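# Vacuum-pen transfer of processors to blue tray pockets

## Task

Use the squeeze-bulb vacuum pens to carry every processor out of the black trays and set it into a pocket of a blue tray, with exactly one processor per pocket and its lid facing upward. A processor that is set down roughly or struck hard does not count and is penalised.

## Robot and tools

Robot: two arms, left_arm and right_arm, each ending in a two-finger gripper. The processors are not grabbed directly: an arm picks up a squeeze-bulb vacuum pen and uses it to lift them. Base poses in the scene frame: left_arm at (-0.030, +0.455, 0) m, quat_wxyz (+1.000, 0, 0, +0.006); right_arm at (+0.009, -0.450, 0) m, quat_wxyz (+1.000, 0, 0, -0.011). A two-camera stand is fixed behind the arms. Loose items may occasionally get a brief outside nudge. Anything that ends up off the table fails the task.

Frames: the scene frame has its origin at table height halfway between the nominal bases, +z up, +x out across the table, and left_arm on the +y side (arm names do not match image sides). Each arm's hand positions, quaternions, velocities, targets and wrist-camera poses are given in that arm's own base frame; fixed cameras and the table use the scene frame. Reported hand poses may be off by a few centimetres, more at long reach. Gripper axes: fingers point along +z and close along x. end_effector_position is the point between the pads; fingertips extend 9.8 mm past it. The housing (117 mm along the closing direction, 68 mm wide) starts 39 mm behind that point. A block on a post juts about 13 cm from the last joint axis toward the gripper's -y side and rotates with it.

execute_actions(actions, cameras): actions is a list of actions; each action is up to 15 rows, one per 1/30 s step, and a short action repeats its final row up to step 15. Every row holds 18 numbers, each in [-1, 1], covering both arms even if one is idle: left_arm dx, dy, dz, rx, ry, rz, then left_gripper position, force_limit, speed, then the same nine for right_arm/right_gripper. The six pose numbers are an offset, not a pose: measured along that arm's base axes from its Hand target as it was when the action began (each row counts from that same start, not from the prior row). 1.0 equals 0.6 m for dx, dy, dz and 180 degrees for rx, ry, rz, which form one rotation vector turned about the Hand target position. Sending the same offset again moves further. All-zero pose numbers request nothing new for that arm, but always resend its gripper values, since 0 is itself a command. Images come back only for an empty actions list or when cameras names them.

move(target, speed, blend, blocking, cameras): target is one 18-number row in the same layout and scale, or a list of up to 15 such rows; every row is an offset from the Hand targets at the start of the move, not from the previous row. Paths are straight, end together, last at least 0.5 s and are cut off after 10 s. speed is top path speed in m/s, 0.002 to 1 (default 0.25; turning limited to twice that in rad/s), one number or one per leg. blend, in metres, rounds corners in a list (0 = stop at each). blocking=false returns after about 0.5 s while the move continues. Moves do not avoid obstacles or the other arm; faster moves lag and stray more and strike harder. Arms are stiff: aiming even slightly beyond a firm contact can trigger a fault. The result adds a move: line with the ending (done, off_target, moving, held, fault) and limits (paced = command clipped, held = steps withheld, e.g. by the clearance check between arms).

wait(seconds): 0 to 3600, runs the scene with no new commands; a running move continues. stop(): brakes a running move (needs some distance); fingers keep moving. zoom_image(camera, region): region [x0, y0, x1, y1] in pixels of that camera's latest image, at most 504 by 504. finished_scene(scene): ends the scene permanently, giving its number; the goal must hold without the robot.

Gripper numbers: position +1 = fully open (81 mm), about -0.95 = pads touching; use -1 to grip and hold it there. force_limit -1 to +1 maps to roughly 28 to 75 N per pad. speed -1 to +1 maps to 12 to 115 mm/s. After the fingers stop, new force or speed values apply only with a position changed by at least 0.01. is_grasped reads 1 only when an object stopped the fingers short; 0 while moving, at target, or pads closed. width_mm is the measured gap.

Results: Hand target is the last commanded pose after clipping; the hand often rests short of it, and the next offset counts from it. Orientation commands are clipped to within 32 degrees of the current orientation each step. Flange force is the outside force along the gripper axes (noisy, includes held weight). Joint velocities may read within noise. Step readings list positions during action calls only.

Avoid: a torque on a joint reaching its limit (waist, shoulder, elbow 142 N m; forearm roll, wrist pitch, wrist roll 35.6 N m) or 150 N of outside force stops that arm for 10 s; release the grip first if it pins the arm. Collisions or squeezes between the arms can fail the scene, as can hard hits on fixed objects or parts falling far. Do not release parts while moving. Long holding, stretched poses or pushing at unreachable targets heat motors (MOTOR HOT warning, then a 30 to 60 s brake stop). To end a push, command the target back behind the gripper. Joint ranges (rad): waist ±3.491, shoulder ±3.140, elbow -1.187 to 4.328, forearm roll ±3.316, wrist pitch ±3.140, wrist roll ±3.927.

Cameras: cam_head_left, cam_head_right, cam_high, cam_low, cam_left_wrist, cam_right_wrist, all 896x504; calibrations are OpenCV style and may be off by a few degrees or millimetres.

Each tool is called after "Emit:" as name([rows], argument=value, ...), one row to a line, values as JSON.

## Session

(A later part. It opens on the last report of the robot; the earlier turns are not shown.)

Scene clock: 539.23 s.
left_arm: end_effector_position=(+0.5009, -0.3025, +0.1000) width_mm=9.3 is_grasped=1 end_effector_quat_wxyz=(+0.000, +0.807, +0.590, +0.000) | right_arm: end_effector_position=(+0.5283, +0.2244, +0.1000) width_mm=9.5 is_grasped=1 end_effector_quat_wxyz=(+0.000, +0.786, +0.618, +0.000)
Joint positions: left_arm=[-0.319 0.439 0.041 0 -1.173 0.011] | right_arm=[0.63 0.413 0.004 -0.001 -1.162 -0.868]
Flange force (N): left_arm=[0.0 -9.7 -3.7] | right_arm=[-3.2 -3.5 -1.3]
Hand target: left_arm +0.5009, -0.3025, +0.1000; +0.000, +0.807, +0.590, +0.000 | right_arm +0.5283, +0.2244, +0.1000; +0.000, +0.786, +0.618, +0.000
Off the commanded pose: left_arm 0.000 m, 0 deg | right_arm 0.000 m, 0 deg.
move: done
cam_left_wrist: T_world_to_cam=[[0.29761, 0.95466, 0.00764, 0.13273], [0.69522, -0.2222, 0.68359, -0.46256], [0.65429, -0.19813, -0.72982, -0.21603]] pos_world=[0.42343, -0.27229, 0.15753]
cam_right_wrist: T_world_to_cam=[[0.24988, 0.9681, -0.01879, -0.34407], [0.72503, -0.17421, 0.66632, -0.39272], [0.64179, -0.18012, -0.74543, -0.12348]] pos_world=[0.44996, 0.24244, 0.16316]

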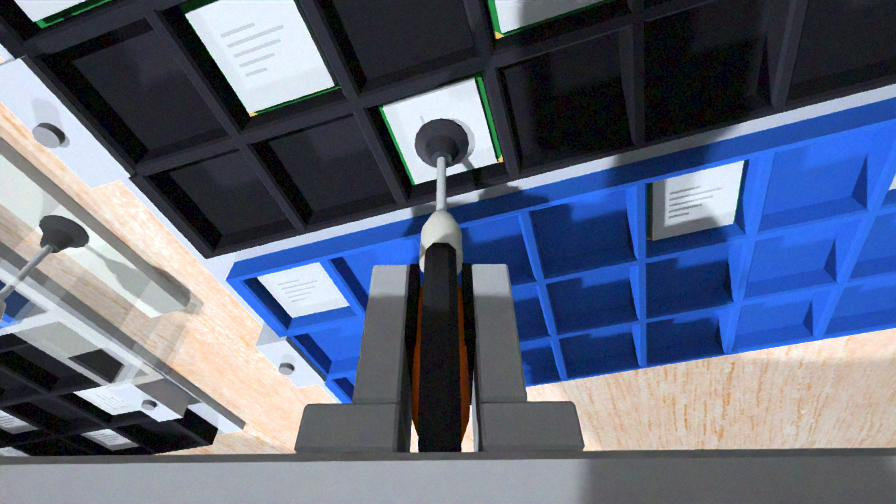

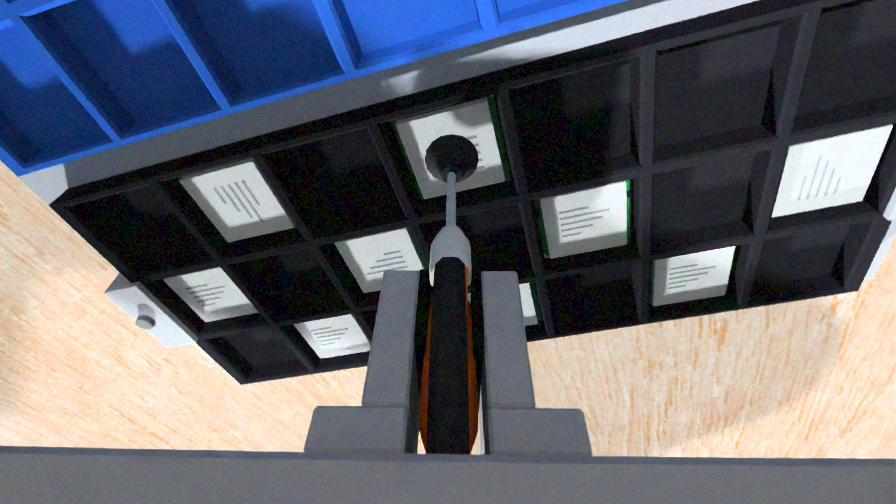

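Emit:
move([
  [0,0,-0.0108,0,0,0,-1,-1,-0.7,0,0,-0.01,0,0,0,-1,-1,-0.7],
  [0,0,-0.0145,0,0,0,-1,-1,-0.7,0,0,-0.0133,0,0,0,-1,-1,-0.7],
  [0,0,-0.0145,0,0,0,-0.7,-1,-0.7,0,0,-0.0133,0,0,0,-0.7,-1,-0.7],
  [0,0,0.0367,0,0,0,-0.7,-1,-0.7,0,0,0.0367,0,0,0,-0.7,-1,-0.7],
  [0.0988,-0.0007,0.0367,0,0,0,-0.7,-1,-0.7,-0.0988,-0.0015,0.0367,0,0,0,-0.7,-1,-0.7],
  [0.0988,-0.0007,-0.0108,0,0,0,-0.7,-1,-0.7,-0.0988,-0.0015,-0.01,0,0,0,-0.7,-1,-0.7],
  [0.0988,-0.0007,-0.0142,0,0,0,-0.7,-1,-0.7,-0.0988,-0.0015,-0.0133,0,0,0,-0.7,-1,-0.7],
  [0.0988,-0.0007,-0.0142,0,0,0,-1,-1,-0.7,-0.0988,-0.0015,-0.0133,0,0,0,-1,-1,-0.7],
], speed=[0.06,0.02,0.05,0.08,0.15,0.08,0.02,0.05], blend=[0,0,0,0.006,0.006,0,0,0], cameras=["cam_left_wrist","cam_right_wrist"])

Emit:
move([
  [0,0,0.0392,0,0,0,-1,-1,-0.7,0,0,0.0383,0,0,0,-1,-1,-0.7],
  [-0.1715,0.2277,0.0392,0,0,0,-1,-1,-0.7,0.1023,-0.1492,0.0383,0,0,0,-1,-1,-0.7],
  [-0.1715,0.2277,0.0142,0,0,0,-1,-1,-0.7,0.1023,-0.1492,0.0133,0,0,0,-1,-1,-0.7],
], speed=[0.08,0.2,0.08], blend=[0.006,0.006,0], cameras=["cam_left_wrist","cam_right_wrist"])

Emit:
zoom_image(camera="cam_left_wrist", region=[350, 60, 550, 220])

Emit:
zoom_image(camera="cam_right_wrist", region=[350, 60, 550, 220])

Scene clock: 571.57 s.
left_arm: end_effector_position=(+0.5602, -0.3029, +0.0915) width_mm=9.3 is_grasped=1 end_effector_quat_wxyz=(+0.000, +0.807, +0.590, +0.000) | right_arm: end_effector_position=(+0.4690, +0.2235, +0.0920) width_mm=9.5 is_grasped=1 end_effector_quat_wxyz=(+0.000, +0.786, +0.618, +0.000)
Joint positions: left_arm=[-0.29 0.567 0.212 0 -1.216 -0.019] | right_arm=[0.697 0.297 -0.175 -0.001 -1.099 -0.935]
Flange force (N): left_arm=[-0.2 -9.3 -8.5] | right_arm=[-3.2 -3.4 -5.4]
Hand target: left_arm +0.5602, -0.3029, +0.0915; +0.000, +0.807, +0.590, +0.000 | right_arm +0.4690, +0.2235, +0.0920; +0.000, +0.786, +0.618, +0.000
Off the commanded pose: left_arm 0.000 m, 0 deg | right_arm 0.000 m, 0 deg.
move: done
cam_left_wrist: T_world_to_cam=[[0.29763, 0.95465, 0.00761, 0.11552], [0.69526, -0.22221, 0.68354, -0.49801], [0.65424, -0.19815, -0.72987, -0.26115]] pos_world=[0.48273, -0.27269, 0.14893]
cam_right_wrist: T_world_to_cam=[[0.24981, 0.96811, -0.01885, -0.3285], [0.72506, -0.17411, 0.66631, -0.34458], [0.64179, -0.18012, -0.74543, -0.09155]] pos_world=[0.39066, 0.24154, 0.15516]

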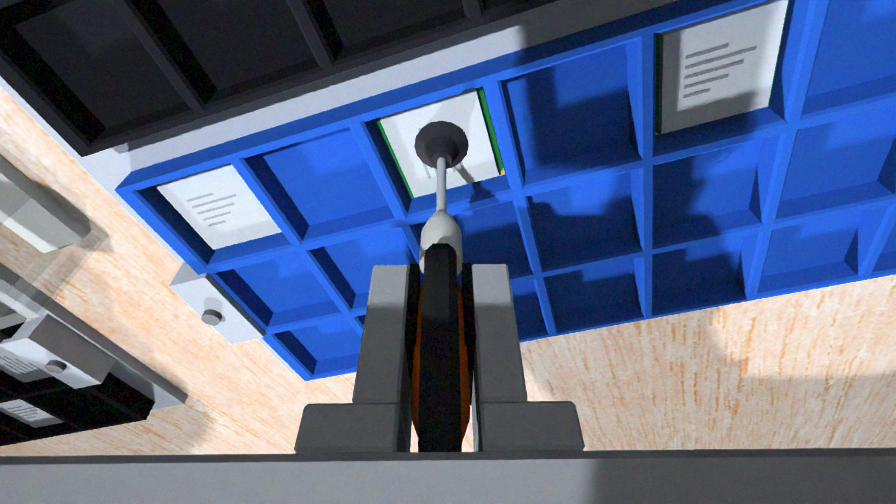

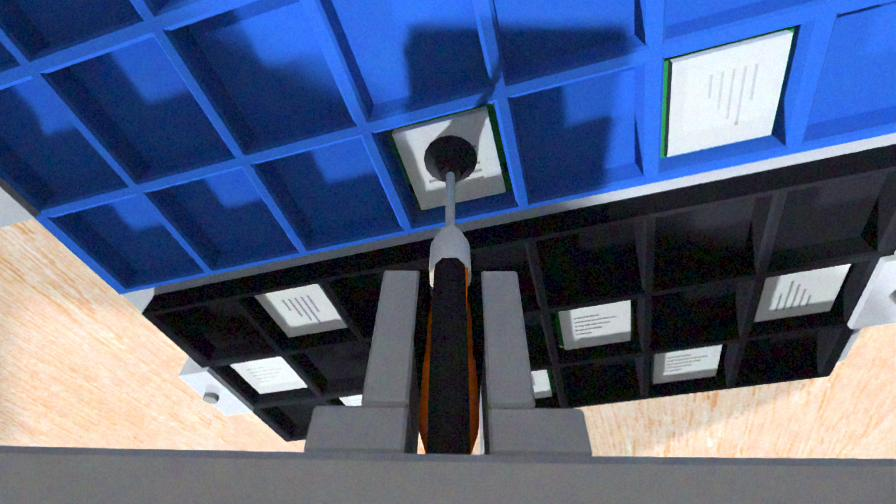

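Scene clock: 573.30 s.
left_arm: end_effector_position=(+0.4573, -0.1663, +0.1000) width_mm=9.3 is_grasped=1 end_effector_quat_wxyz=(+0.000, +0.807, +0.590, +0.000) | right_arm: end_effector_position=(+0.5304, +0.1340, +0.1000) width_mm=9.5 is_grasped=1 end_effector_quat_wxyz=(+0.000, +0.786, +0.618, +0.000)
Joint positions: left_arm=[-0.078 0.212 -0.262 0 -1.097 -0.23] | right_arm=[0.487 0.351 -0.082 -0.001 -1.138 -0.725]
Flange force (N): left_arm=[-1.8 -7.2 -3.3] | right_arm=[-2.4 -3.8 -1.8]
Hand target: left_arm +0.4573, -0.1663, +0.1000; +0.000, +0.807, +0.590, +0.000 | right_arm +0.5304, +0.1340, +0.1000; +0.000, +0.786, +0.618, +0.000
Off the commanded pose: left_arm 0.000 m, 0 deg | right_arm 0.000 m, 0 deg.
move: done
cam_left_wrist: T_world_to_cam=[[0.29761, 0.95466, 0.00764, 0.01568], [0.69522, -0.2222, 0.68359, -0.40199], [0.65429, -0.19813, -0.72982, -0.16051]] pos_world=[0.37983, -0.13609, 0.15753]
cam_right_wrist: T_world_to_cam=[[0.24988, 0.9681, -0.01879, -0.25708], [0.72503, -0.17421, 0.66632, -0.40999], [0.64179, -0.18012, -0.74543, -0.14111]] pos_world=[0.45206, 0.15204, 0.16316]

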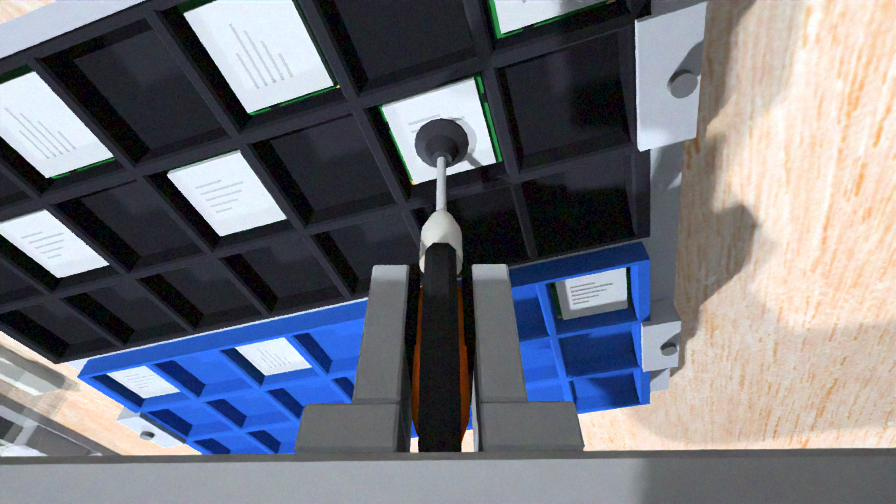

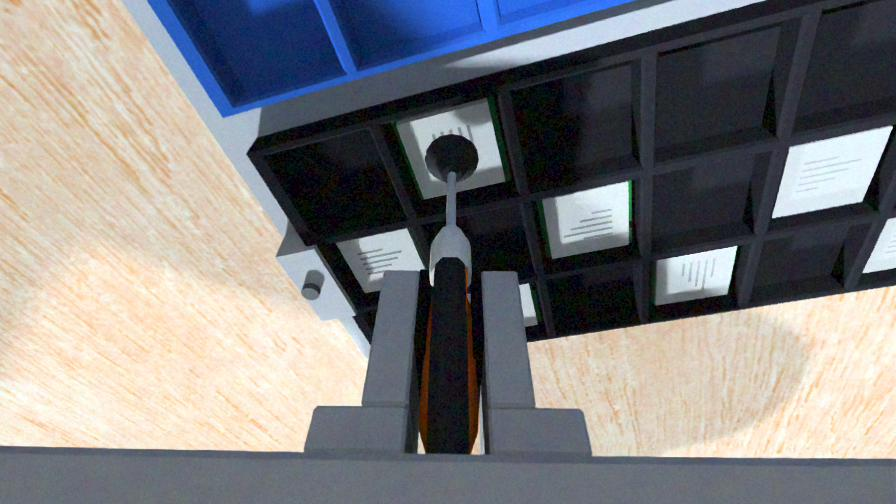

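Scaled by 2.520 from the camera's image (finer frame: 1280x720).

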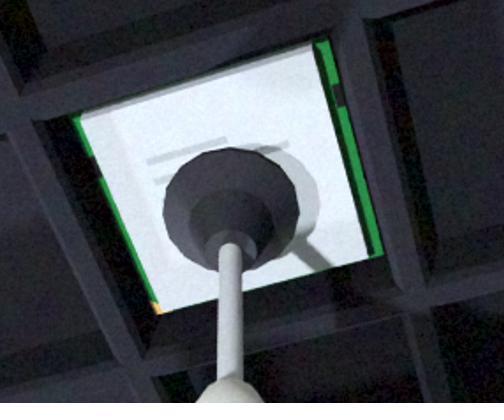

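Scaled by 2.520 from the camera's image (finer frame: 1280x720).

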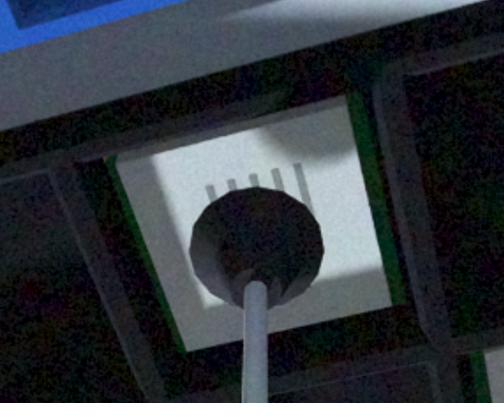

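Emit:
move([
  [0,0,-0.0108,0,0,0,-1,-1,-0.7,0,0,-0.01,0,0,0,-1,-1,-0.7],
  [0,0,-0.0142,0,0,0,-1,-1,-0.7,0,0,-0.0133,0,0,0,-1,-1,-0.7],
  [0,0,-0.0142,0,0,0,-0.7,-1,-0.7,0,0,-0.0133,0,0,0,-0.7,-1,-0.7],
  [0,0,0.0367,0,0,0,-0.7,-1,-0.7,0,0,0.0367,0,0,0,-0.7,-1,-0.7],
  [0.1738,-0.0015,0.0367,0,0,0,-0.7,-1,-0.7,-0.0988,-0.0015,0.0367,0,0,0,-0.7,-1,-0.7],
  [0.1738,-0.0015,-0.0108,0,0,0,-0.7,-1,-0.7,-0.0988,-0.0015,-0.01,0,0,0,-0.7,-1,-0.7],
  [0.1738,-0.0015,-0.0142,0,0,0,-0.7,-1,-0.7,-0.0988,-0.0015,-0.0133,0,0,0,-0.7,-1,-0.7],
  [0.1738,-0.0015,-0.0142,0,0,0,-1,-1,-0.7,-0.0988,-0.0015,-0.0133,0,0,0,-1,-1,-0.7],
], speed=[0.06,0.02,0.05,0.08,0.18,0.08,0.02,0.05], blend=[0,0,0,0.006,0.006,0,0,0])

Emit:
move([
  [0,0,0.0392,0,0,0,-1,-1,-0.7,0,0,0.0383,0,0,0,-1,-1,-0.7],
  [-0.1753,-0.1493,0.0392,0,0,0,-1,-1,-0.7,0.1652,0.3803,0.0383,0,0,0,-1,-1,-0.7],
  [-0.1753,-0.1493,0.0142,0,0,0,-1,-1,-0.7,0.1652,0.3803,0.0133,0,0,0,-1,-1,-0.7],
], speed=[0.08,0.25,0.08], blend=[0.006,0.006,0], cameras=["cam_left_wrist","cam_right_wrist"])

Emit:
zoom_image(camera="cam_right_wrist", region=[350, 60, 550, 220])

Scene clock: 597.40 s.
left_arm: end_effector_position=(+0.5616, -0.1672, +0.0914) width_mm=9.3 is_grasped=1 end_effector_quat_wxyz=(+0.000, +0.807, +0.590, +0.000) | right_arm: end_effector_position=(+0.4711, +0.1331, +0.0920) width_mm=9.5 is_grasped=1 end_effector_quat_wxyz=(+0.000, +0.786, +0.618, +0.000)
Joint positions: left_arm=[-0.066 0.449 0.034 0 -1.156 -0.243] | right_arm=[0.544 0.228 -0.263 -0.001 -1.08 -0.782]
Flange force (N): left_arm=[-2.0 -8.5 -7.7] | right_arm=[-2.1 -2.9 -3.1]
Hand target: left_arm +0.5616, -0.1672, +0.0915; +0.000, +0.807, +0.590, +0.000 | right_arm +0.4711, +0.1331, +0.0920; +0.000, +0.786, +0.618, +0.000
Off the commanded pose: left_arm 0.000 m, 0 deg | right_arm 0.000 m, 0 deg.
move: done

Scene clock: 599.33 s.
left_arm: end_effector_position=(+0.4564, -0.2568, +0.1000) width_mm=9.3 is_grasped=1 end_effector_quat_wxyz=(+0.000, +0.807, +0.590, +0.000) | right_arm: end_effector_position=(+0.5703, +0.3613, +0.1000) width_mm=9.5 is_grasped=1 end_effector_quat_wxyz=(+0.000, +0.786, +0.618, +0.000)
Joint positions: left_arm=[-0.262 0.298 -0.153 0 -1.12 -0.047] | right_arm=[0.758 0.654 0.37 -0.001 -1.286 -0.996]
Flange force (N): left_arm=[-0.4 -8.9 -4.2] | right_arm=[-6.8 -6.7 -1.5]
Hand target: left_arm +0.4564, -0.2568, +0.1000; +0.000, +0.807, +0.590, +0.000 | right_arm +0.5702, +0.3613, +0.1000; +0.000, +0.786, +0.618, +0.000
Off the commanded pose: left_arm 0.000 m, 0 deg | right_arm 0.000 m, 0 deg.
move: done
cam_left_wrist: T_world_to_cam=[[0.29761, 0.95466, 0.00764, 0.10234], [0.69522, -0.2222, 0.68359, -0.42147], [0.65429, -0.19813, -0.72982, -0.17786]] pos_world=[0.37893, -0.22659, 0.15753]
cam_right_wrist: T_world_to_cam=[[0.24988, 0.9681, -0.01879, -0.487], [0.72503, -0.17421, 0.66632, -0.39934], [0.64179, -0.18012, -0.74543, -0.1258]] pos_world=[0.49196, 0.37924, 0.16316]

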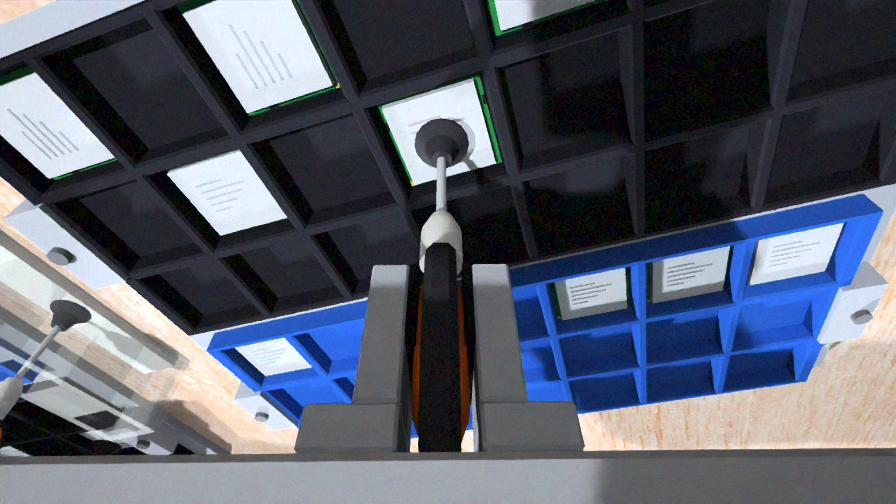

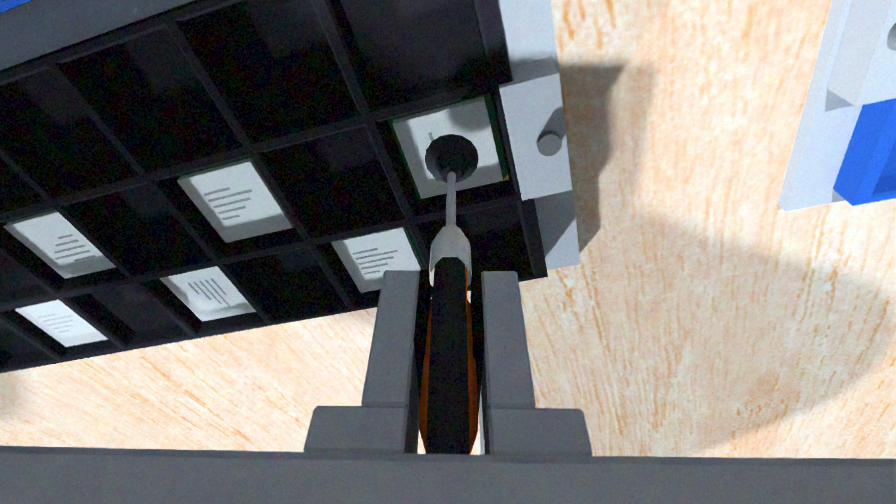

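Scaled by 2.520 from the camera's image (finer frame: 1280x720).

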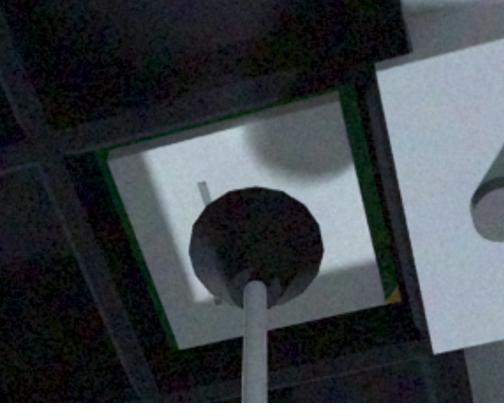

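Emit:
move([
  [0,0,-0.0108,0,0,0,-1,-1,-0.7,0,0,-0.01,0,0,0,-1,-1,-0.7],
  [0,0,-0.0142,0,0,0,-1,-1,-0.7,0,0,-0.0133,0,0,0,-1,-1,-0.7],
  [0,0,-0.0142,0,0,0,-0.7,-1,-0.7,0,0,-0.0133,0,0,0,-0.7,-1,-0.7],
  [0,0,0.0367,0,0,0,-0.7,-1,-0.7,0,0,0.0367,0,0,0,-0.7,-1,-0.7],
  [0.1738,-0.0015,0.0367,0,0,0,-0.7,-1,-0.7,-0.1738,-0.0033,0.0367,0,0,0,-0.7,-1,-0.7],
  [0.1738,-0.0015,-0.0108,0,0,0,-0.7,-1,-0.7,-0.1738,-0.0033,-0.01,0,0,0,-0.7,-1,-0.7],
  [0.1738,-0.0015,-0.0142,0,0,0,-0.7,-1,-0.7,-0.1738,-0.0033,-0.0133,0,0,0,-0.7,-1,-0.7],
  [0.1738,-0.0015,-0.0142,0,0,0,-1,-1,-0.7,-0.1738,-0.0033,-0.0133,0,0,0,-1,-1,-0.7],
], speed=[0.06,0.02,0.05,0.08,0.18,0.08,0.02,0.05], blend=[0,0,0,0.006,0.006,0,0,0])

Emit:
move([
  [0,0,0.0392,0,0,0,-1,-1,-0.7,0,0,0.0383,0,0,0,-1,-1,-0.7],
  [-0.1753,-0.1492,0.0392,0,0,0,-1,-1,-0.7,0.1773,-0.1475,0.0383,0,0,0,-1,-1,-0.7],
  [-0.1753,-0.1492,0.0142,0,0,0,-1,-1,-0.7,0.1773,-0.1475,0.0133,0,0,0,-1,-1,-0.7],
], speed=[0.08,0.25,0.08], blend=[0.006,0.006,0], cameras=["cam_left_wrist","cam_right_wrist"])

Emit:
move([
  [0,0,-0.0108,0,0,0,-1,-1,-0.7,0,0,-0.01,0,0,0,-1,-1,-0.7],
  [0,0,-0.0142,0,0,0,-1,-1,-0.7,0,0,-0.0133,0,0,0,-1,-1,-0.7],
  [0,0,-0.0142,0,0,0,-0.7,-1,-0.7,0,0,-0.0133,0,0,0,-0.7,-1,-0.7],
  [0,0,0.0367,0,0,0,-0.7,-1,-0.7,0,0,0.0367,0,0,0,-0.7,-1,-0.7],
  [0.1738,-0.0015,0.0367,0,0,0,-0.7,-1,-0.7,-0.1738,-0.0033,0.0367,0,0,0,-0.7,-1,-0.7],
  [0.1738,-0.0015,-0.0108,0,0,0,-0.7,-1,-0.7,-0.1738,-0.0033,-0.01,0,0,0,-0.7,-1,-0.7],
  [0.1738,-0.0015,-0.0142,0,0,0,-0.7,-1,-0.7,-0.1738,-0.0033,-0.0133,0,0,0,-0.7,-1,-0.7],
  [0.1738,-0.0015,-0.0142,0,0,0,-1,-1,-0.7,-0.1738,-0.0033,-0.0133,0,0,0,-1,-1,-0.7],
], speed=[0.06,0.02,0.05,0.08,0.18,0.08,0.02,0.05], blend=[0,0,0,0.006,0.006,0,0,0])

Emit:
move([
  [0,0,0.0392,0,0,0,-1,-1,-0.7,0,0,0.0383,0,0,0,-1,-1,-0.7],
  [-0.245,0.3802,0.0392,0,0,0,-1,-1,-0.7,0.1773,-0.1475,0.0383,0,0,0,-1,-1,-0.7],
  [-0.245,0.3802,0.0142,0,0,0,-1,-1,-0.7,0.1773,-0.1475,0.0133,0,0,0,-1,-1,-0.7],
], speed=[0.08,0.25,0.08], blend=[0.006,0.006,0], cameras=["cam_left_wrist","cam_right_wrist"])

Emit:
zoom_image(camera="cam_left_wrist", region=[350, 60, 550, 220])

Emit:
zoom_image(camera="cam_right_wrist", region=[350, 60, 550, 220])

Scene clock: 631.20 s.
left_arm: end_effector_position=(+0.5607, -0.2577, +0.0914) width_mm=9.3 is_grasped=1 end_effector_quat_wxyz=(+0.000, +0.807, +0.590, +0.000) | right_arm: end_effector_position=(+0.4660, +0.3593, +0.0920) width_mm=9.5 is_grasped=1 end_effector_quat_wxyz=(+0.000, +0.786, +0.618, +0.000)
Joint positions: left_arm=[-0.218 0.521 0.14 0 -1.191 -0.09] | right_arm=[0.879 0.453 0.042 -0.001 -1.159 -1.117]
Flange force (N): left_arm=[-1.2 -9.9 -8.8] | right_arm=[-4.4 -3.0 -5.5]
Hand target: left_arm +0.5607, -0.2577, +0.0915; +0.000, +0.807, +0.590, +0.000 | right_arm +0.4660, +0.3593, +0.0920; +0.000, +0.786, +0.618, +0.000
Off the commanded pose: left_arm 0.000 m, 0 deg | right_arm 0.000 m, 0 deg.
move: done

Scene clock: 632.63 s.
left_arm: end_effector_position=(+0.4555, -0.3472, +0.1000) width_mm=9.3 is_grasped=1 end_effector_quat_wxyz=(+0.000, +0.807, +0.590, +0.000) | right_arm: end_effector_position=(+0.5723, +0.2708, +0.1000) width_mm=9.5 is_grasped=1 end_effector_quat_wxyz=(+0.000, +0.786, +0.618, +0.000)
Joint positions: left_arm=[-0.422 0.41 0 0 -1.161 0.114] | right_arm=[0.648 0.551 0.208 -0.001 -1.227 -0.886]
Flange force (N): left_arm=[1.3 -10.1 -3.4] | right_arm=[-4.9 -6.0 -1.1]
Hand target: left_arm +0.4555, -0.3472, +0.1000; +0.000, +0.807, +0.590, +0.000 | right_arm +0.5723, +0.2708, +0.1000; +0.000, +0.786, +0.618, +0.000
Off the commanded pose: left_arm 0.000 m, 0 deg | right_arm 0.000 m, 0 deg.
move: done
cam_left_wrist: T_world_to_cam=[[0.29761, 0.95466, 0.00764, 0.18891], [0.69522, -0.2222, 0.68359, -0.44093], [0.65429, -0.19813, -0.72982, -0.19518]] pos_world=[0.37803, -0.31699, 0.15753]
cam_right_wrist: T_world_to_cam=[[0.24981, 0.96811, -0.01872, -0.39999], [0.72505, -0.17421, 0.6663, -0.41662], [0.6418, -0.18002, -0.74545, -0.14346]] pos_world=[0.49406, 0.28884, 0.16316]

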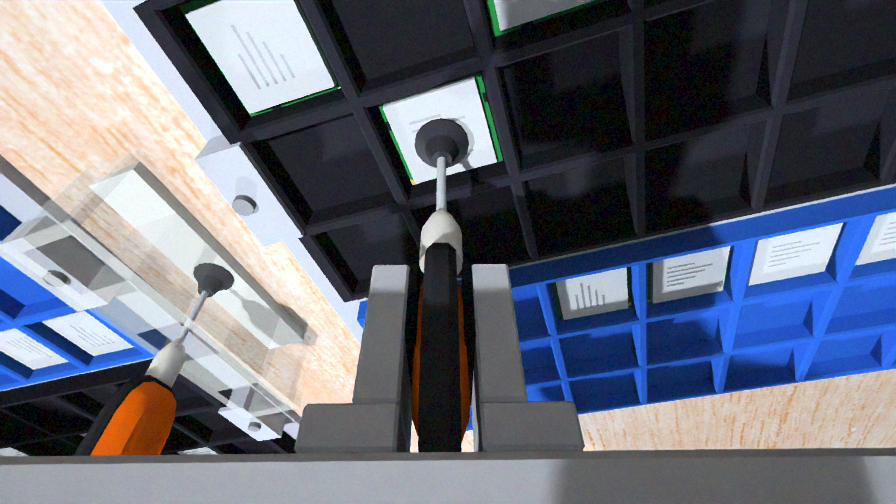

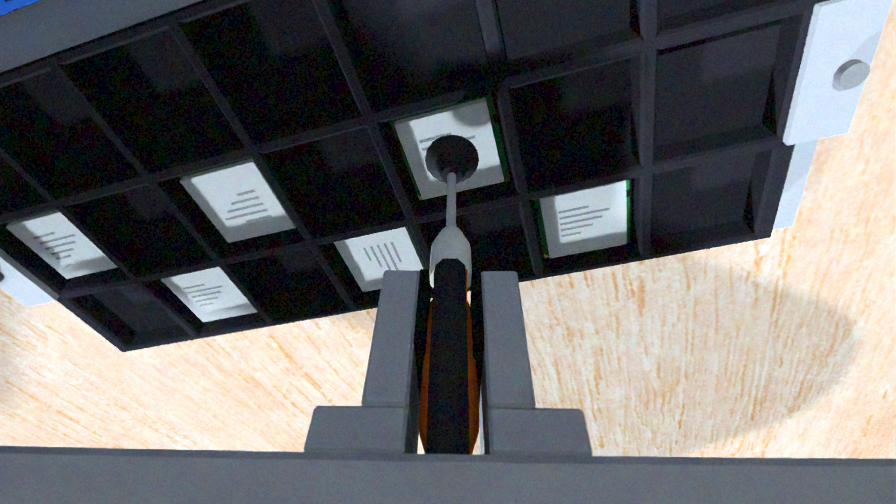

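Scene clock: 636.23 s.
left_arm: end_effector_position=(+0.5598, -0.3481, +0.0915) width_mm=9.3 is_grasped=1 end_effector_quat_wxyz=(+0.000, +0.807, +0.590, +0.000) | right_arm: end_effector_position=(+0.4681, +0.2688, +0.0920) width_mm=9.5 is_grasped=1 end_effector_quat_wxyz=(+0.000, +0.786, +0.618, +0.000)
Joint positions: left_arm=[-0.358 0.622 0.297 0 -1.246 0.049] | right_arm=[0.764 0.343 -0.114 -0.001 -1.114 -1.002]
Flange force (N): left_arm=[0.9 -9.9 -10.1] | right_arm=[-3.9 -3.5 -2.7]
Hand target: left_arm +0.5598, -0.3481, +0.0915; +0.000, +0.807, +0.590, +0.000 | right_arm +0.4681, +0.2688, +0.0920; +0.000, +0.786, +0.618, +0.000
Off the commanded pose: left_arm 0.000 m, 0 deg | right_arm 0.000 m, 0 deg.
move: done

Scene clock: 638.30 s.
left_arm: end_effector_position=(+0.4128, -0.1200, +0.1000) width_mm=9.3 is_grasped=1 end_effector_quat_wxyz=(+0.000, +0.807, +0.590, +0.000) | right_arm: end_effector_position=(+0.5744, +0.1804, +0.1000) width_mm=9.5 is_grasped=1 end_effector_quat_wxyz=(+0.000, +0.786, +0.618, +0.000)
Joint positions: left_arm=[0.024 0.076 -0.418 0 -1.076 -0.333] | right_arm=[0.521 0.478 0.098 -0.001 -1.191 -0.759]
Flange force (N): left_arm=[-2.4 -6.1 -2.4] | right_arm=[-3.2 -5.3 -1.4]
Hand target: left_arm +0.4128, -0.1200, +0.1000; +0.000, +0.807, +0.590, +0.000 | right_arm +0.5744, +0.1803, +0.1000; +0.000, +0.786, +0.618, +0.000
Off the commanded pose: left_arm 0.000 m, 0 deg | right_arm 0.000 m, 0 deg.
move: done
cam_left_wrist: T_world_to_cam=[[0.29761, 0.95466, 0.00764, -0.01528], [0.69522, -0.2222, 0.68359, -0.36076], [0.65429, -0.19813, -0.72982, -0.12223]] pos_world=[0.33533, -0.08979, 0.15753]
cam_right_wrist: T_world_to_cam=[[0.24981, 0.96811, -0.01872, -0.31288], [0.72505, -0.17421, 0.6663, -0.43383], [0.6418, -0.18002, -0.74545, -0.16104]] pos_world=[0.49606, 0.19834, 0.16316]

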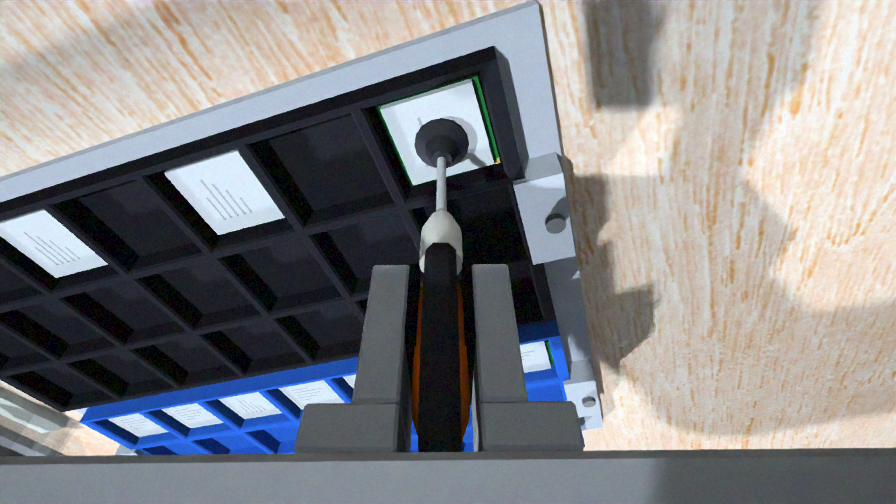

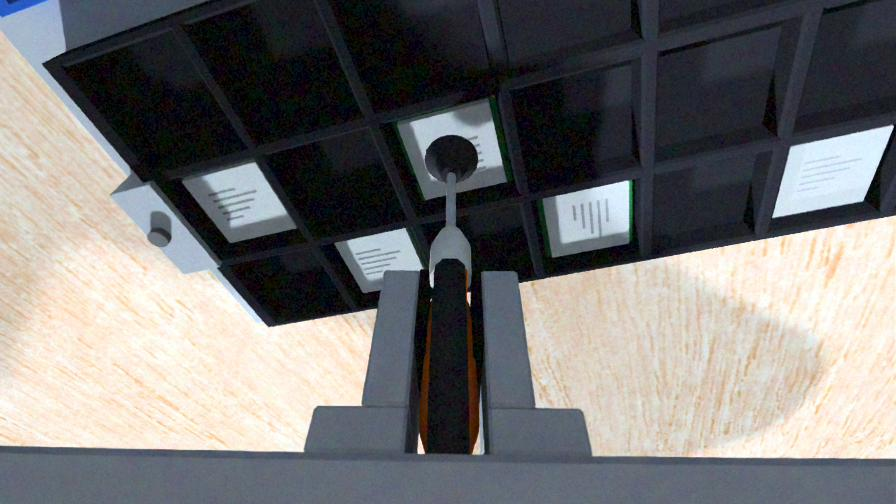

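Scaled by 2.520 from the camera's image (finer frame: 1280x720).

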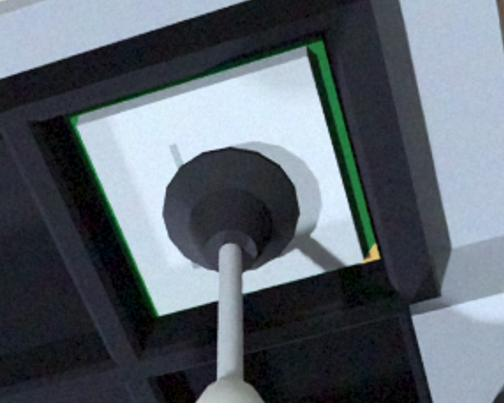

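Scaled by 2.520 from the camera's image (finer frame: 1280x720).

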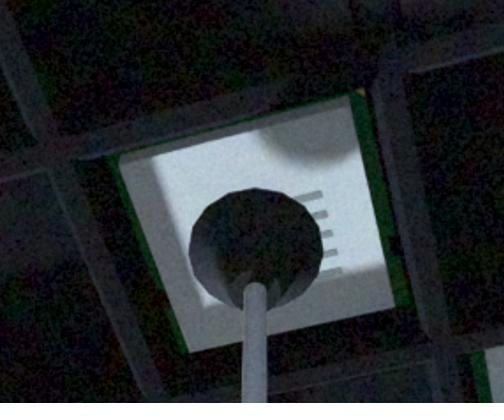

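Emit:
move([
  [0,0,-0.0108,0,0,0,-1,-1,-0.7,0,0,-0.01,0,0,0,-1,-1,-0.7],
  [0,0,-0.0142,0,0,0,-1,-1,-0.7,0,0,-0.0133,0,0,0,-1,-1,-0.7],
  [0,0,-0.0142,0,0,0,-0.7,-1,-0.7,0,0,-0.0133,0,0,0,-0.7,-1,-0.7],
  [0,0,0.0367,0,0,0,-0.7,-1,-0.7,0,0,0.0367,0,0,0,-0.7,-1,-0.7],
  [0.3238,-0.0033,0.0367,0,0,0,-0.7,-1,-0.7,-0.1738,-0.0033,0.0367,0,0,0,-0.7,-1,-0.7],
  [0.3238,-0.0033,0.005,0,0,0,-0.7,-1,-0.7,-0.1738,-0.0033,0.005,0,0,0,-0.7,-1,-0.7],
], speed=[0.06,0.02,0.05,0.08,0.18,0.08], blend=[0,0,0,0.006,0.006,0], cameras=["cam_left_wrist","cam_right_wrist"])

Emit:
zoom_image(camera="cam_left_wrist", region=[340, 40, 580, 240])

Scene clock: 655.00 s.
left_arm: end_effector_position=(+0.6071, -0.1219, +0.1030) width_mm=10.5 is_grasped=0 end_effector_quat_wxyz=(+0.000, +0.807, +0.590, +0.000) | right_arm: end_effector_position=(+0.4702, +0.1784, +0.1030) width_mm=10.5 is_grasped=0 end_effector_quat_wxyz=(+0.000, +0.786, +0.618, +0.000)
Joint positions: left_arm=[0.013 0.515 0.161 0 -1.217 -0.322] | right_arm=[0.624 0.246 -0.211 -0.001 -1.113 -0.862]
Flange force (N): left_arm=[-2.8 -9.0 -3.2] | right_arm=[-1.9 -2.5 -1.0]
Hand target: left_arm +0.6071, -0.1220, +0.1030; +0.000, +0.807, +0.590, +0.000 | right_arm +0.4702, +0.1784, +0.1030; +0.000, +0.786, +0.618, +0.000
Off the commanded pose: left_arm 0.000 m, 0 deg | right_arm 0.000 m, 0 deg.
move: done
cam_left_wrist: T_world_to_cam=[[0.29767, 0.95464, 0.0077, -0.07123], [0.69519, -0.22229, 0.68359, -0.49826], [0.65429, -0.19813, -0.72982, -0.2475]] pos_world=[0.52953, -0.09179, 0.16053]
cam_right_wrist: T_world_to_cam=[[0.24988, 0.9681, -0.01879, -0.28487], [0.72503, -0.17421, 0.66632, -0.36063], [0.64179, -0.18012, -0.74543, -0.09226]] pos_world=[0.39186, 0.19634, 0.16616]

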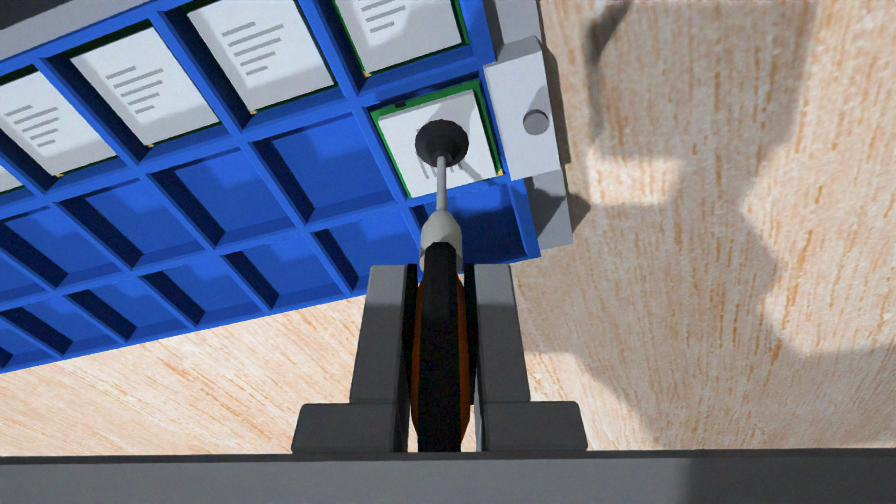

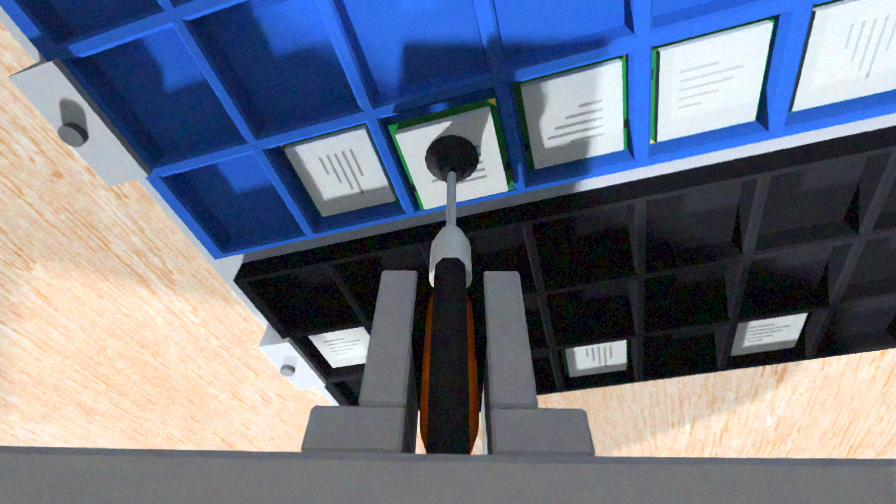

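Scaled by 2.100 from the camera's image (finer frame: 1280x720).

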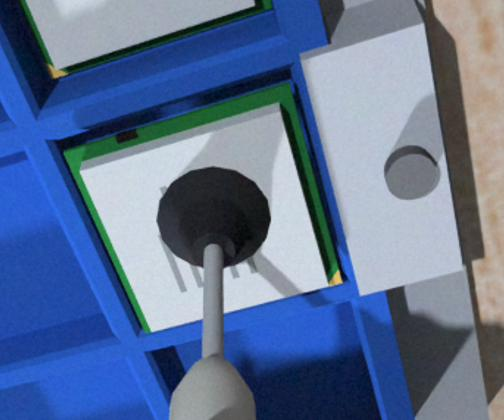

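Emit:
move([
  [0,0,-0.0158,0,0,0,-0.7,-1,-0.7,0,0,-0.015,0,0,0,-0.7,-1,-0.7],
  [0,0,-0.0192,0,0,0,-0.7,-1,-0.7,0,0,-0.0183,0,0,0,-0.7,-1,-0.7],
  [0,0,-0.0192,0,0,0,-1,-1,-0.7,0,0,-0.0183,0,0,0,-1,-1,-0.7],
  [0,0,0.02,0,0,0,-1,-1,-0.7,0,0,0.02,0,0,0,-1,-1,-0.7],
  [-0.3253,-0.1485,0.02,0,0,0,-1,-1,-0.7,0.1772,-0.1477,0.02,0,0,0,-1,-1,-0.7],
  [-0.3253,-0.1485,-0.005,0,0,0,-1,-1,-0.7,0.1772,-0.1477,-0.005,0,0,0,-1,-1,-0.7],
], speed=[0.06,0.02,0.05,0.08,0.25,0.08], blend=[0,0,0,0.006,0.006,0], cameras=["cam_left_wrist","cam_right_wrist"])

Emit:
move([
  [0,0,-0.0108,0,0,0,-1,-1,-0.7,0,0,-0.01,0,0,0,-1,-1,-0.7],
  [0,0,-0.0142,0,0,0,-1,-1,-0.7,0,0,-0.0133,0,0,0,-1,-1,-0.7],
  [0,0,-0.0142,0,0,0,-0.7,-1,-0.7,0,0,-0.0133,0,0,0,-0.7,-1,-0.7],
  [0,0,0.0367,0,0,0,-0.7,-1,-0.7,0,0,0.0367,0,0,0,-0.7,-1,-0.7],
  [0.3238,-0.0033,0.0367,0,0,0,-0.7,-1,-0.7,-0.1738,-0.0033,0.0367,0,0,0,-0.7,-1,-0.7],
  [0.3238,-0.0033,-0.0108,0,0,0,-0.7,-1,-0.7,-0.1738,-0.0033,-0.01,0,0,0,-0.7,-1,-0.7],
  [0.3238,-0.0033,-0.0142,0,0,0,-0.7,-1,-0.7,-0.1738,-0.0033,-0.0133,0,0,0,-0.7,-1,-0.7],
  [0.3238,-0.0033,-0.0142,0,0,0,-1,-1,-0.7,-0.1738,-0.0033,-0.0133,0,0,0,-1,-1,-0.7],
], speed=[0.06,0.02,0.05,0.08,0.18,0.08,0.02,0.05], blend=[0,0,0,0.006,0.006,0,0,0])

Emit:
move([
  [0,0,0.0392,0,0,0,-1,-1,-0.7,0,0,0.0383,0,0,0,-1,-1,-0.7],
  [-0.3253,-0.1475,0.0392,0,0,0,-1,-1,-0.7,0.24,0.382,0.0383,0,0,0,-1,-1,-0.7],
  [-0.3253,-0.1475,0.0142,0,0,0,-1,-1,-0.7,0.24,0.382,0.0133,0,0,0,-1,-1,-0.7],
], speed=[0.08,0.25,0.08], blend=[0.006,0.006,0], cameras=["cam_left_wrist","cam_right_wrist"])

Emit:
zoom_image(camera="cam_left_wrist", region=[350, 60, 550, 220])

Emit:
zoom_image(camera="cam_right_wrist", region=[350, 60, 550, 220])

Scene clock: 699.03 s.
left_arm: end_effector_position=(+0.4119, -0.2111, +0.1000) width_mm=9.3 is_grasped=1 end_effector_quat_wxyz=(+0.000, +0.807, +0.590, +0.000) | right_arm: end_effector_position=(+0.5765, +0.0898, +0.1000) width_mm=9.5 is_grasped=1 end_effector_quat_wxyz=(+0.000, +0.786, +0.618, +0.000)
Joint positions: left_arm=[-0.189 0.156 -0.329 0 -1.086 -0.12] | right_arm=[0.379 0.434 0.035 -0.001 -1.171 -0.617]
Flange force (N): left_arm=[-1.8 -7.1 -3.5] | right_arm=[-2.7 -5.3 -1.5]
Hand target: left_arm +0.4119, -0.2111, +0.1000; +0.000, +0.807, +0.590, +0.000 | right_arm +0.5765, +0.0897, +0.1000; +0.000, +0.786, +0.618, +0.000
Off the commanded pose: left_arm 0.000 m, 0 deg | right_arm 0.000 m, 0 deg.
move: done
cam_left_wrist: T_world_to_cam=[[0.29761, 0.95466, 0.00764, 0.07196], [0.69522, -0.2222, 0.68359, -0.38038], [0.65429, -0.19813, -0.72982, -0.13969]] pos_world=[0.33443, -0.18089, 0.15753]
cam_right_wrist: T_world_to_cam=[[0.24981, 0.96811, -0.01872, -0.22569], [0.72505, -0.17421, 0.6663, -0.45114], [0.6418, -0.18002, -0.74545, -0.17869]] pos_world=[0.49816, 0.10774, 0.16316]

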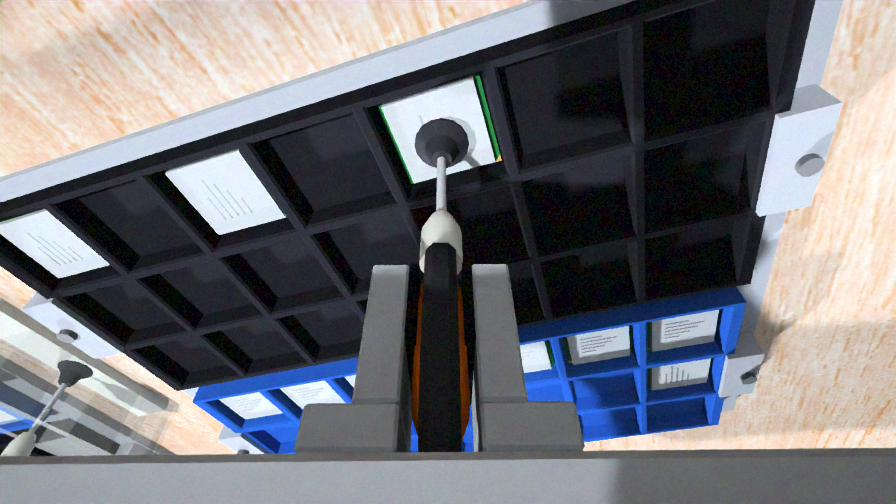

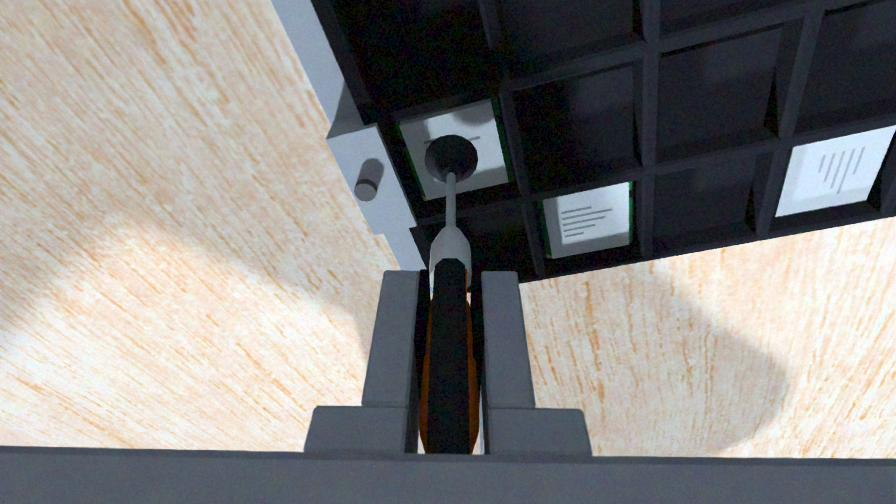

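Scene clock: 703.13 s.
left_arm: end_effector_position=(+0.6062, -0.2130, +0.0915) width_mm=9.3 is_grasped=1 end_effector_quat_wxyz=(+0.000, +0.807, +0.590, +0.000) | right_arm: end_effector_position=(+0.4722, +0.0877, +0.0920) width_mm=9.5 is_grasped=1 end_effector_quat_wxyz=(+0.000, +0.786, +0.618, +0.000)
Joint positions: left_arm=[-0.134 0.581 0.233 0 -1.223 -0.174] | right_arm=[0.457 0.207 -0.289 -0.001 -1.075 -0.695]
Flange force (N): left_arm=[-1.5 -10.4 -9.4] | right_arm=[-2.0 -3.6 -2.1]
Hand target: left_arm +0.6062, -0.2130, +0.0915; +0.000, +0.807, +0.590, +0.000 | right_arm +0.4722, +0.0878, +0.0920; +0.000, +0.786, +0.618, +0.000
Off the commanded pose: left_arm 0.000 m, 0 deg | right_arm 0.000 m, 0 deg.
move: done

Scene clock: 705.13 s.
left_arm: end_effector_position=(+0.4110, -0.3015, +0.1000) width_mm=9.3 is_grasped=1 end_effector_quat_wxyz=(+0.000, +0.807, +0.590, +0.000) | right_arm: end_effector_position=(+0.6162, +0.3170, +0.1000) width_mm=9.5 is_grasped=1 end_effector_quat_wxyz=(+0.000, +0.786, +0.618, +0.000)
Joint positions: left_arm=[-0.375 0.266 -0.195 0 -1.111 0.066] | right_arm=[0.663 0.701 0.446 -0.001 -1.315 -0.902]
Flange force (N): left_arm=[-0.5 -7.0 -3.8] | right_arm=[-4.9 -5.9 -1.5]
Hand target: left_arm +0.4110, -0.3015, +0.1000; +0.000, +0.807, +0.590, +0.000 | right_arm +0.6162, +0.3170, +0.1000; +0.000, +0.786, +0.618, +0.000
Off the commanded pose: left_arm 0.000 m, 0 deg | right_arm 0.000 m, 0 deg.
move: done
cam_left_wrist: T_world_to_cam=[[0.29767, 0.95464, 0.0077, 0.15859], [0.69519, -0.22229, 0.68359, -0.39988], [0.65429, -0.19813, -0.72982, -0.15703]] pos_world=[0.33353, -0.27139, 0.15753]
cam_right_wrist: T_world_to_cam=[[0.24981, 0.96811, -0.01872, -0.45557], [0.72505, -0.17421, 0.6663, -0.44034], [0.6418, -0.18002, -0.74545, -0.16327]] pos_world=[0.53786, 0.33494, 0.16316]

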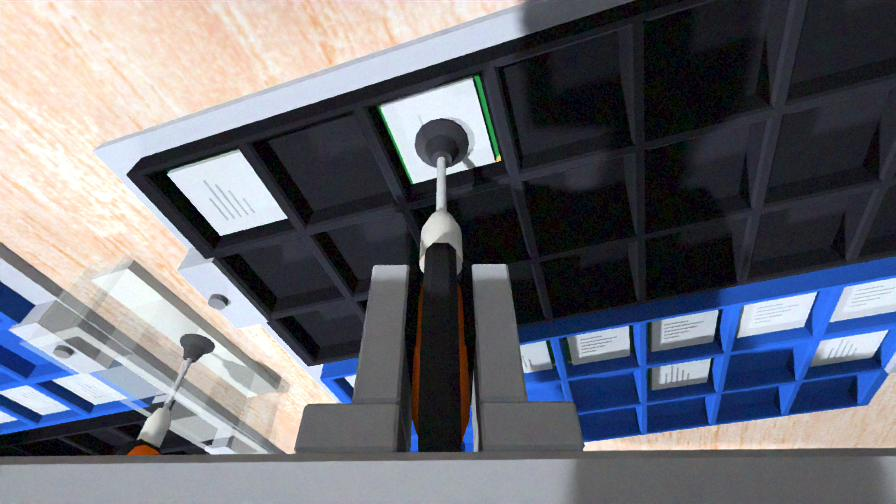

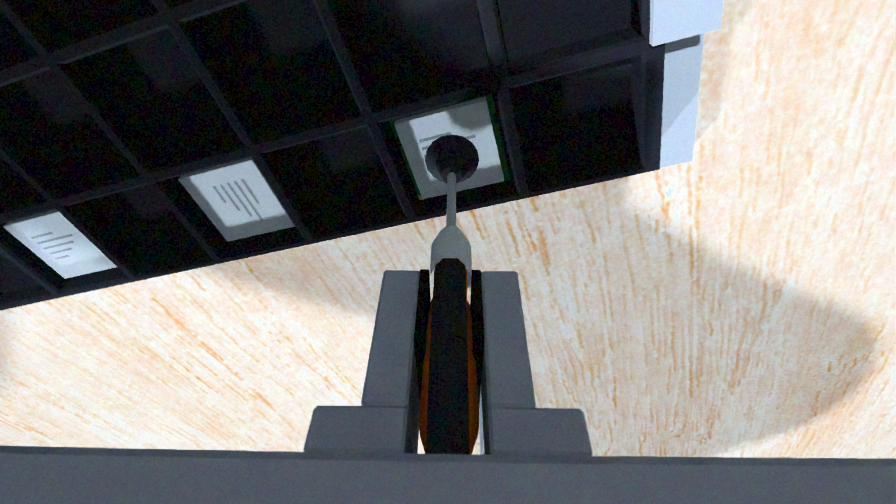

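Scaled by 2.520 from the camera's image (finer frame: 1280x720).

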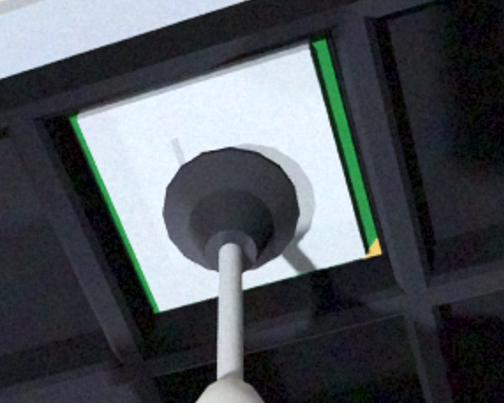

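Scaled by 2.520 from the camera's image (finer frame: 1280x720).

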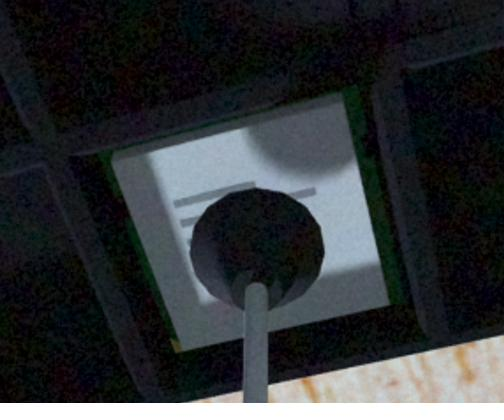

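Emit:
move([
  [0,0,-0.0108,0,0,0,-1,-1,-0.7,0,0,-0.01,0,0,0,-1,-1,-0.7],
  [0,0,-0.0142,0,0,0,-1,-1,-0.7,0,0,-0.0133,0,0,0,-1,-1,-0.7],
  [0,0,-0.0142,0,0,0,-0.7,-1,-0.7,0,0,-0.0133,0,0,0,-0.7,-1,-0.7],
  [0,0,0.0367,0,0,0,-0.7,-1,-0.7,0,0,0.0367,0,0,0,-0.7,-1,-0.7],
  [0.3238,-0.0033,0.0367,0,0,0,-0.7,-1,-0.7,-0.3238,-0.0077,0.0367,0,0,0,-0.7,-1,-0.7],
  [0.3238,-0.0033,-0.0108,0,0,0,-0.7,-1,-0.7,-0.3238,-0.0077,0.005,0,0,0,-0.7,-1,-0.7],
], speed=[0.06,0.02,0.05,0.08,0.18,0.08], blend=[0,0,0,0.006,0.006,0], cameras=["cam_left_wrist","cam_right_wrist"])

Emit:
zoom_image(camera="cam_right_wrist", region=[340, 40, 580, 240])

Scene clock: 722.20 s.
left_arm: end_effector_position=(+0.6053, -0.3034, +0.0935) width_mm=10.5 is_grasped=0 end_effector_quat_wxyz=(+0.000, +0.807, +0.590, +0.000) | right_arm: end_effector_position=(+0.4219, +0.3123, +0.1030) width_mm=10.5 is_grasped=0 end_effector_quat_wxyz=(+0.000, +0.786, +0.618, +0.000)
Joint positions: left_arm=[-0.272 0.665 0.371 0 -1.277 -0.037] | right_arm=[0.887 0.297 -0.146 -0.001 -1.127 -1.125]
Flange force (N): left_arm=[0.0 -11.6 -3.7] | right_arm=[-4.4 -3.3 -1.2]
Hand target: left_arm +0.6053, -0.3035, +0.0935; +0.000, +0.807, +0.590, +0.000 | right_arm +0.4219, +0.3123, +0.1030; +0.000, +0.786, +0.618, +0.000
Off the commanded pose: left_arm 0.000 m, 0 deg | right_arm 0.000 m, 0 deg.
move: done
cam_left_wrist: T_world_to_cam=[[0.29761, 0.95466, 0.00777, 0.10264], [0.6952, -0.22229, 0.68358, -0.53094], [0.65431, -0.19804, -0.72984, -0.28926]] pos_world=[0.52783, -0.27329, 0.15103]
cam_right_wrist: T_world_to_cam=[[0.24988, 0.9681, -0.01879, -0.40252], [0.72503, -0.17421, 0.66632, -0.30226], [0.64179, -0.18012, -0.74543, -0.03713]] pos_world=[0.34356, 0.33034, 0.16616]

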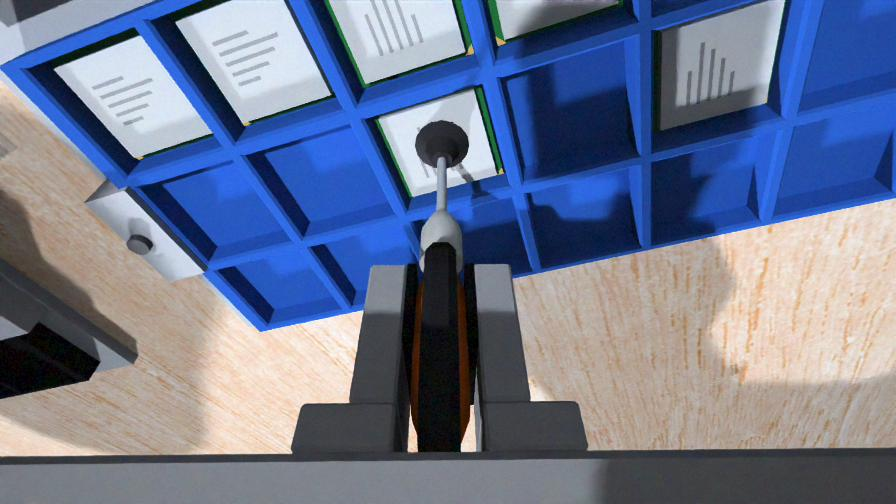

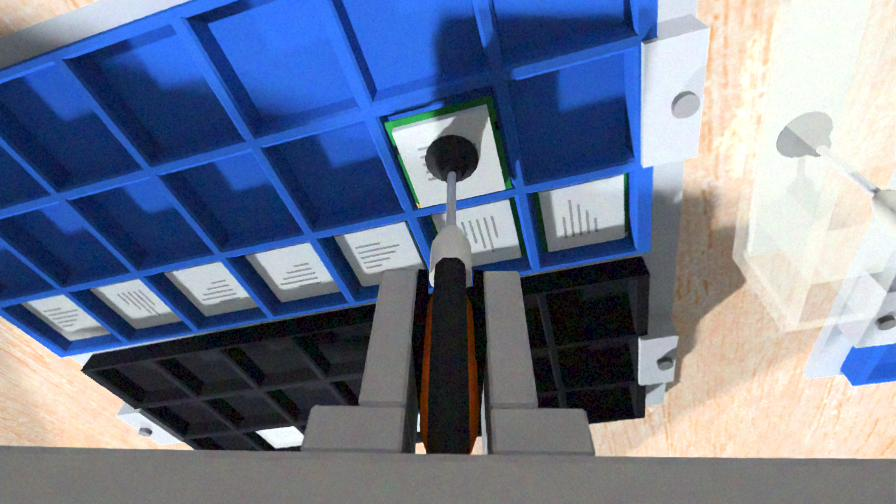

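Scaled by 2.100 from the camera's image (finer frame: 1280x720).

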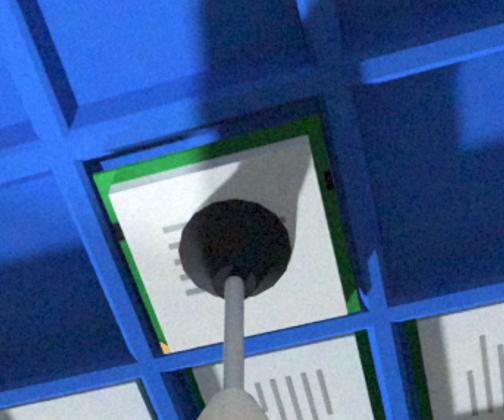

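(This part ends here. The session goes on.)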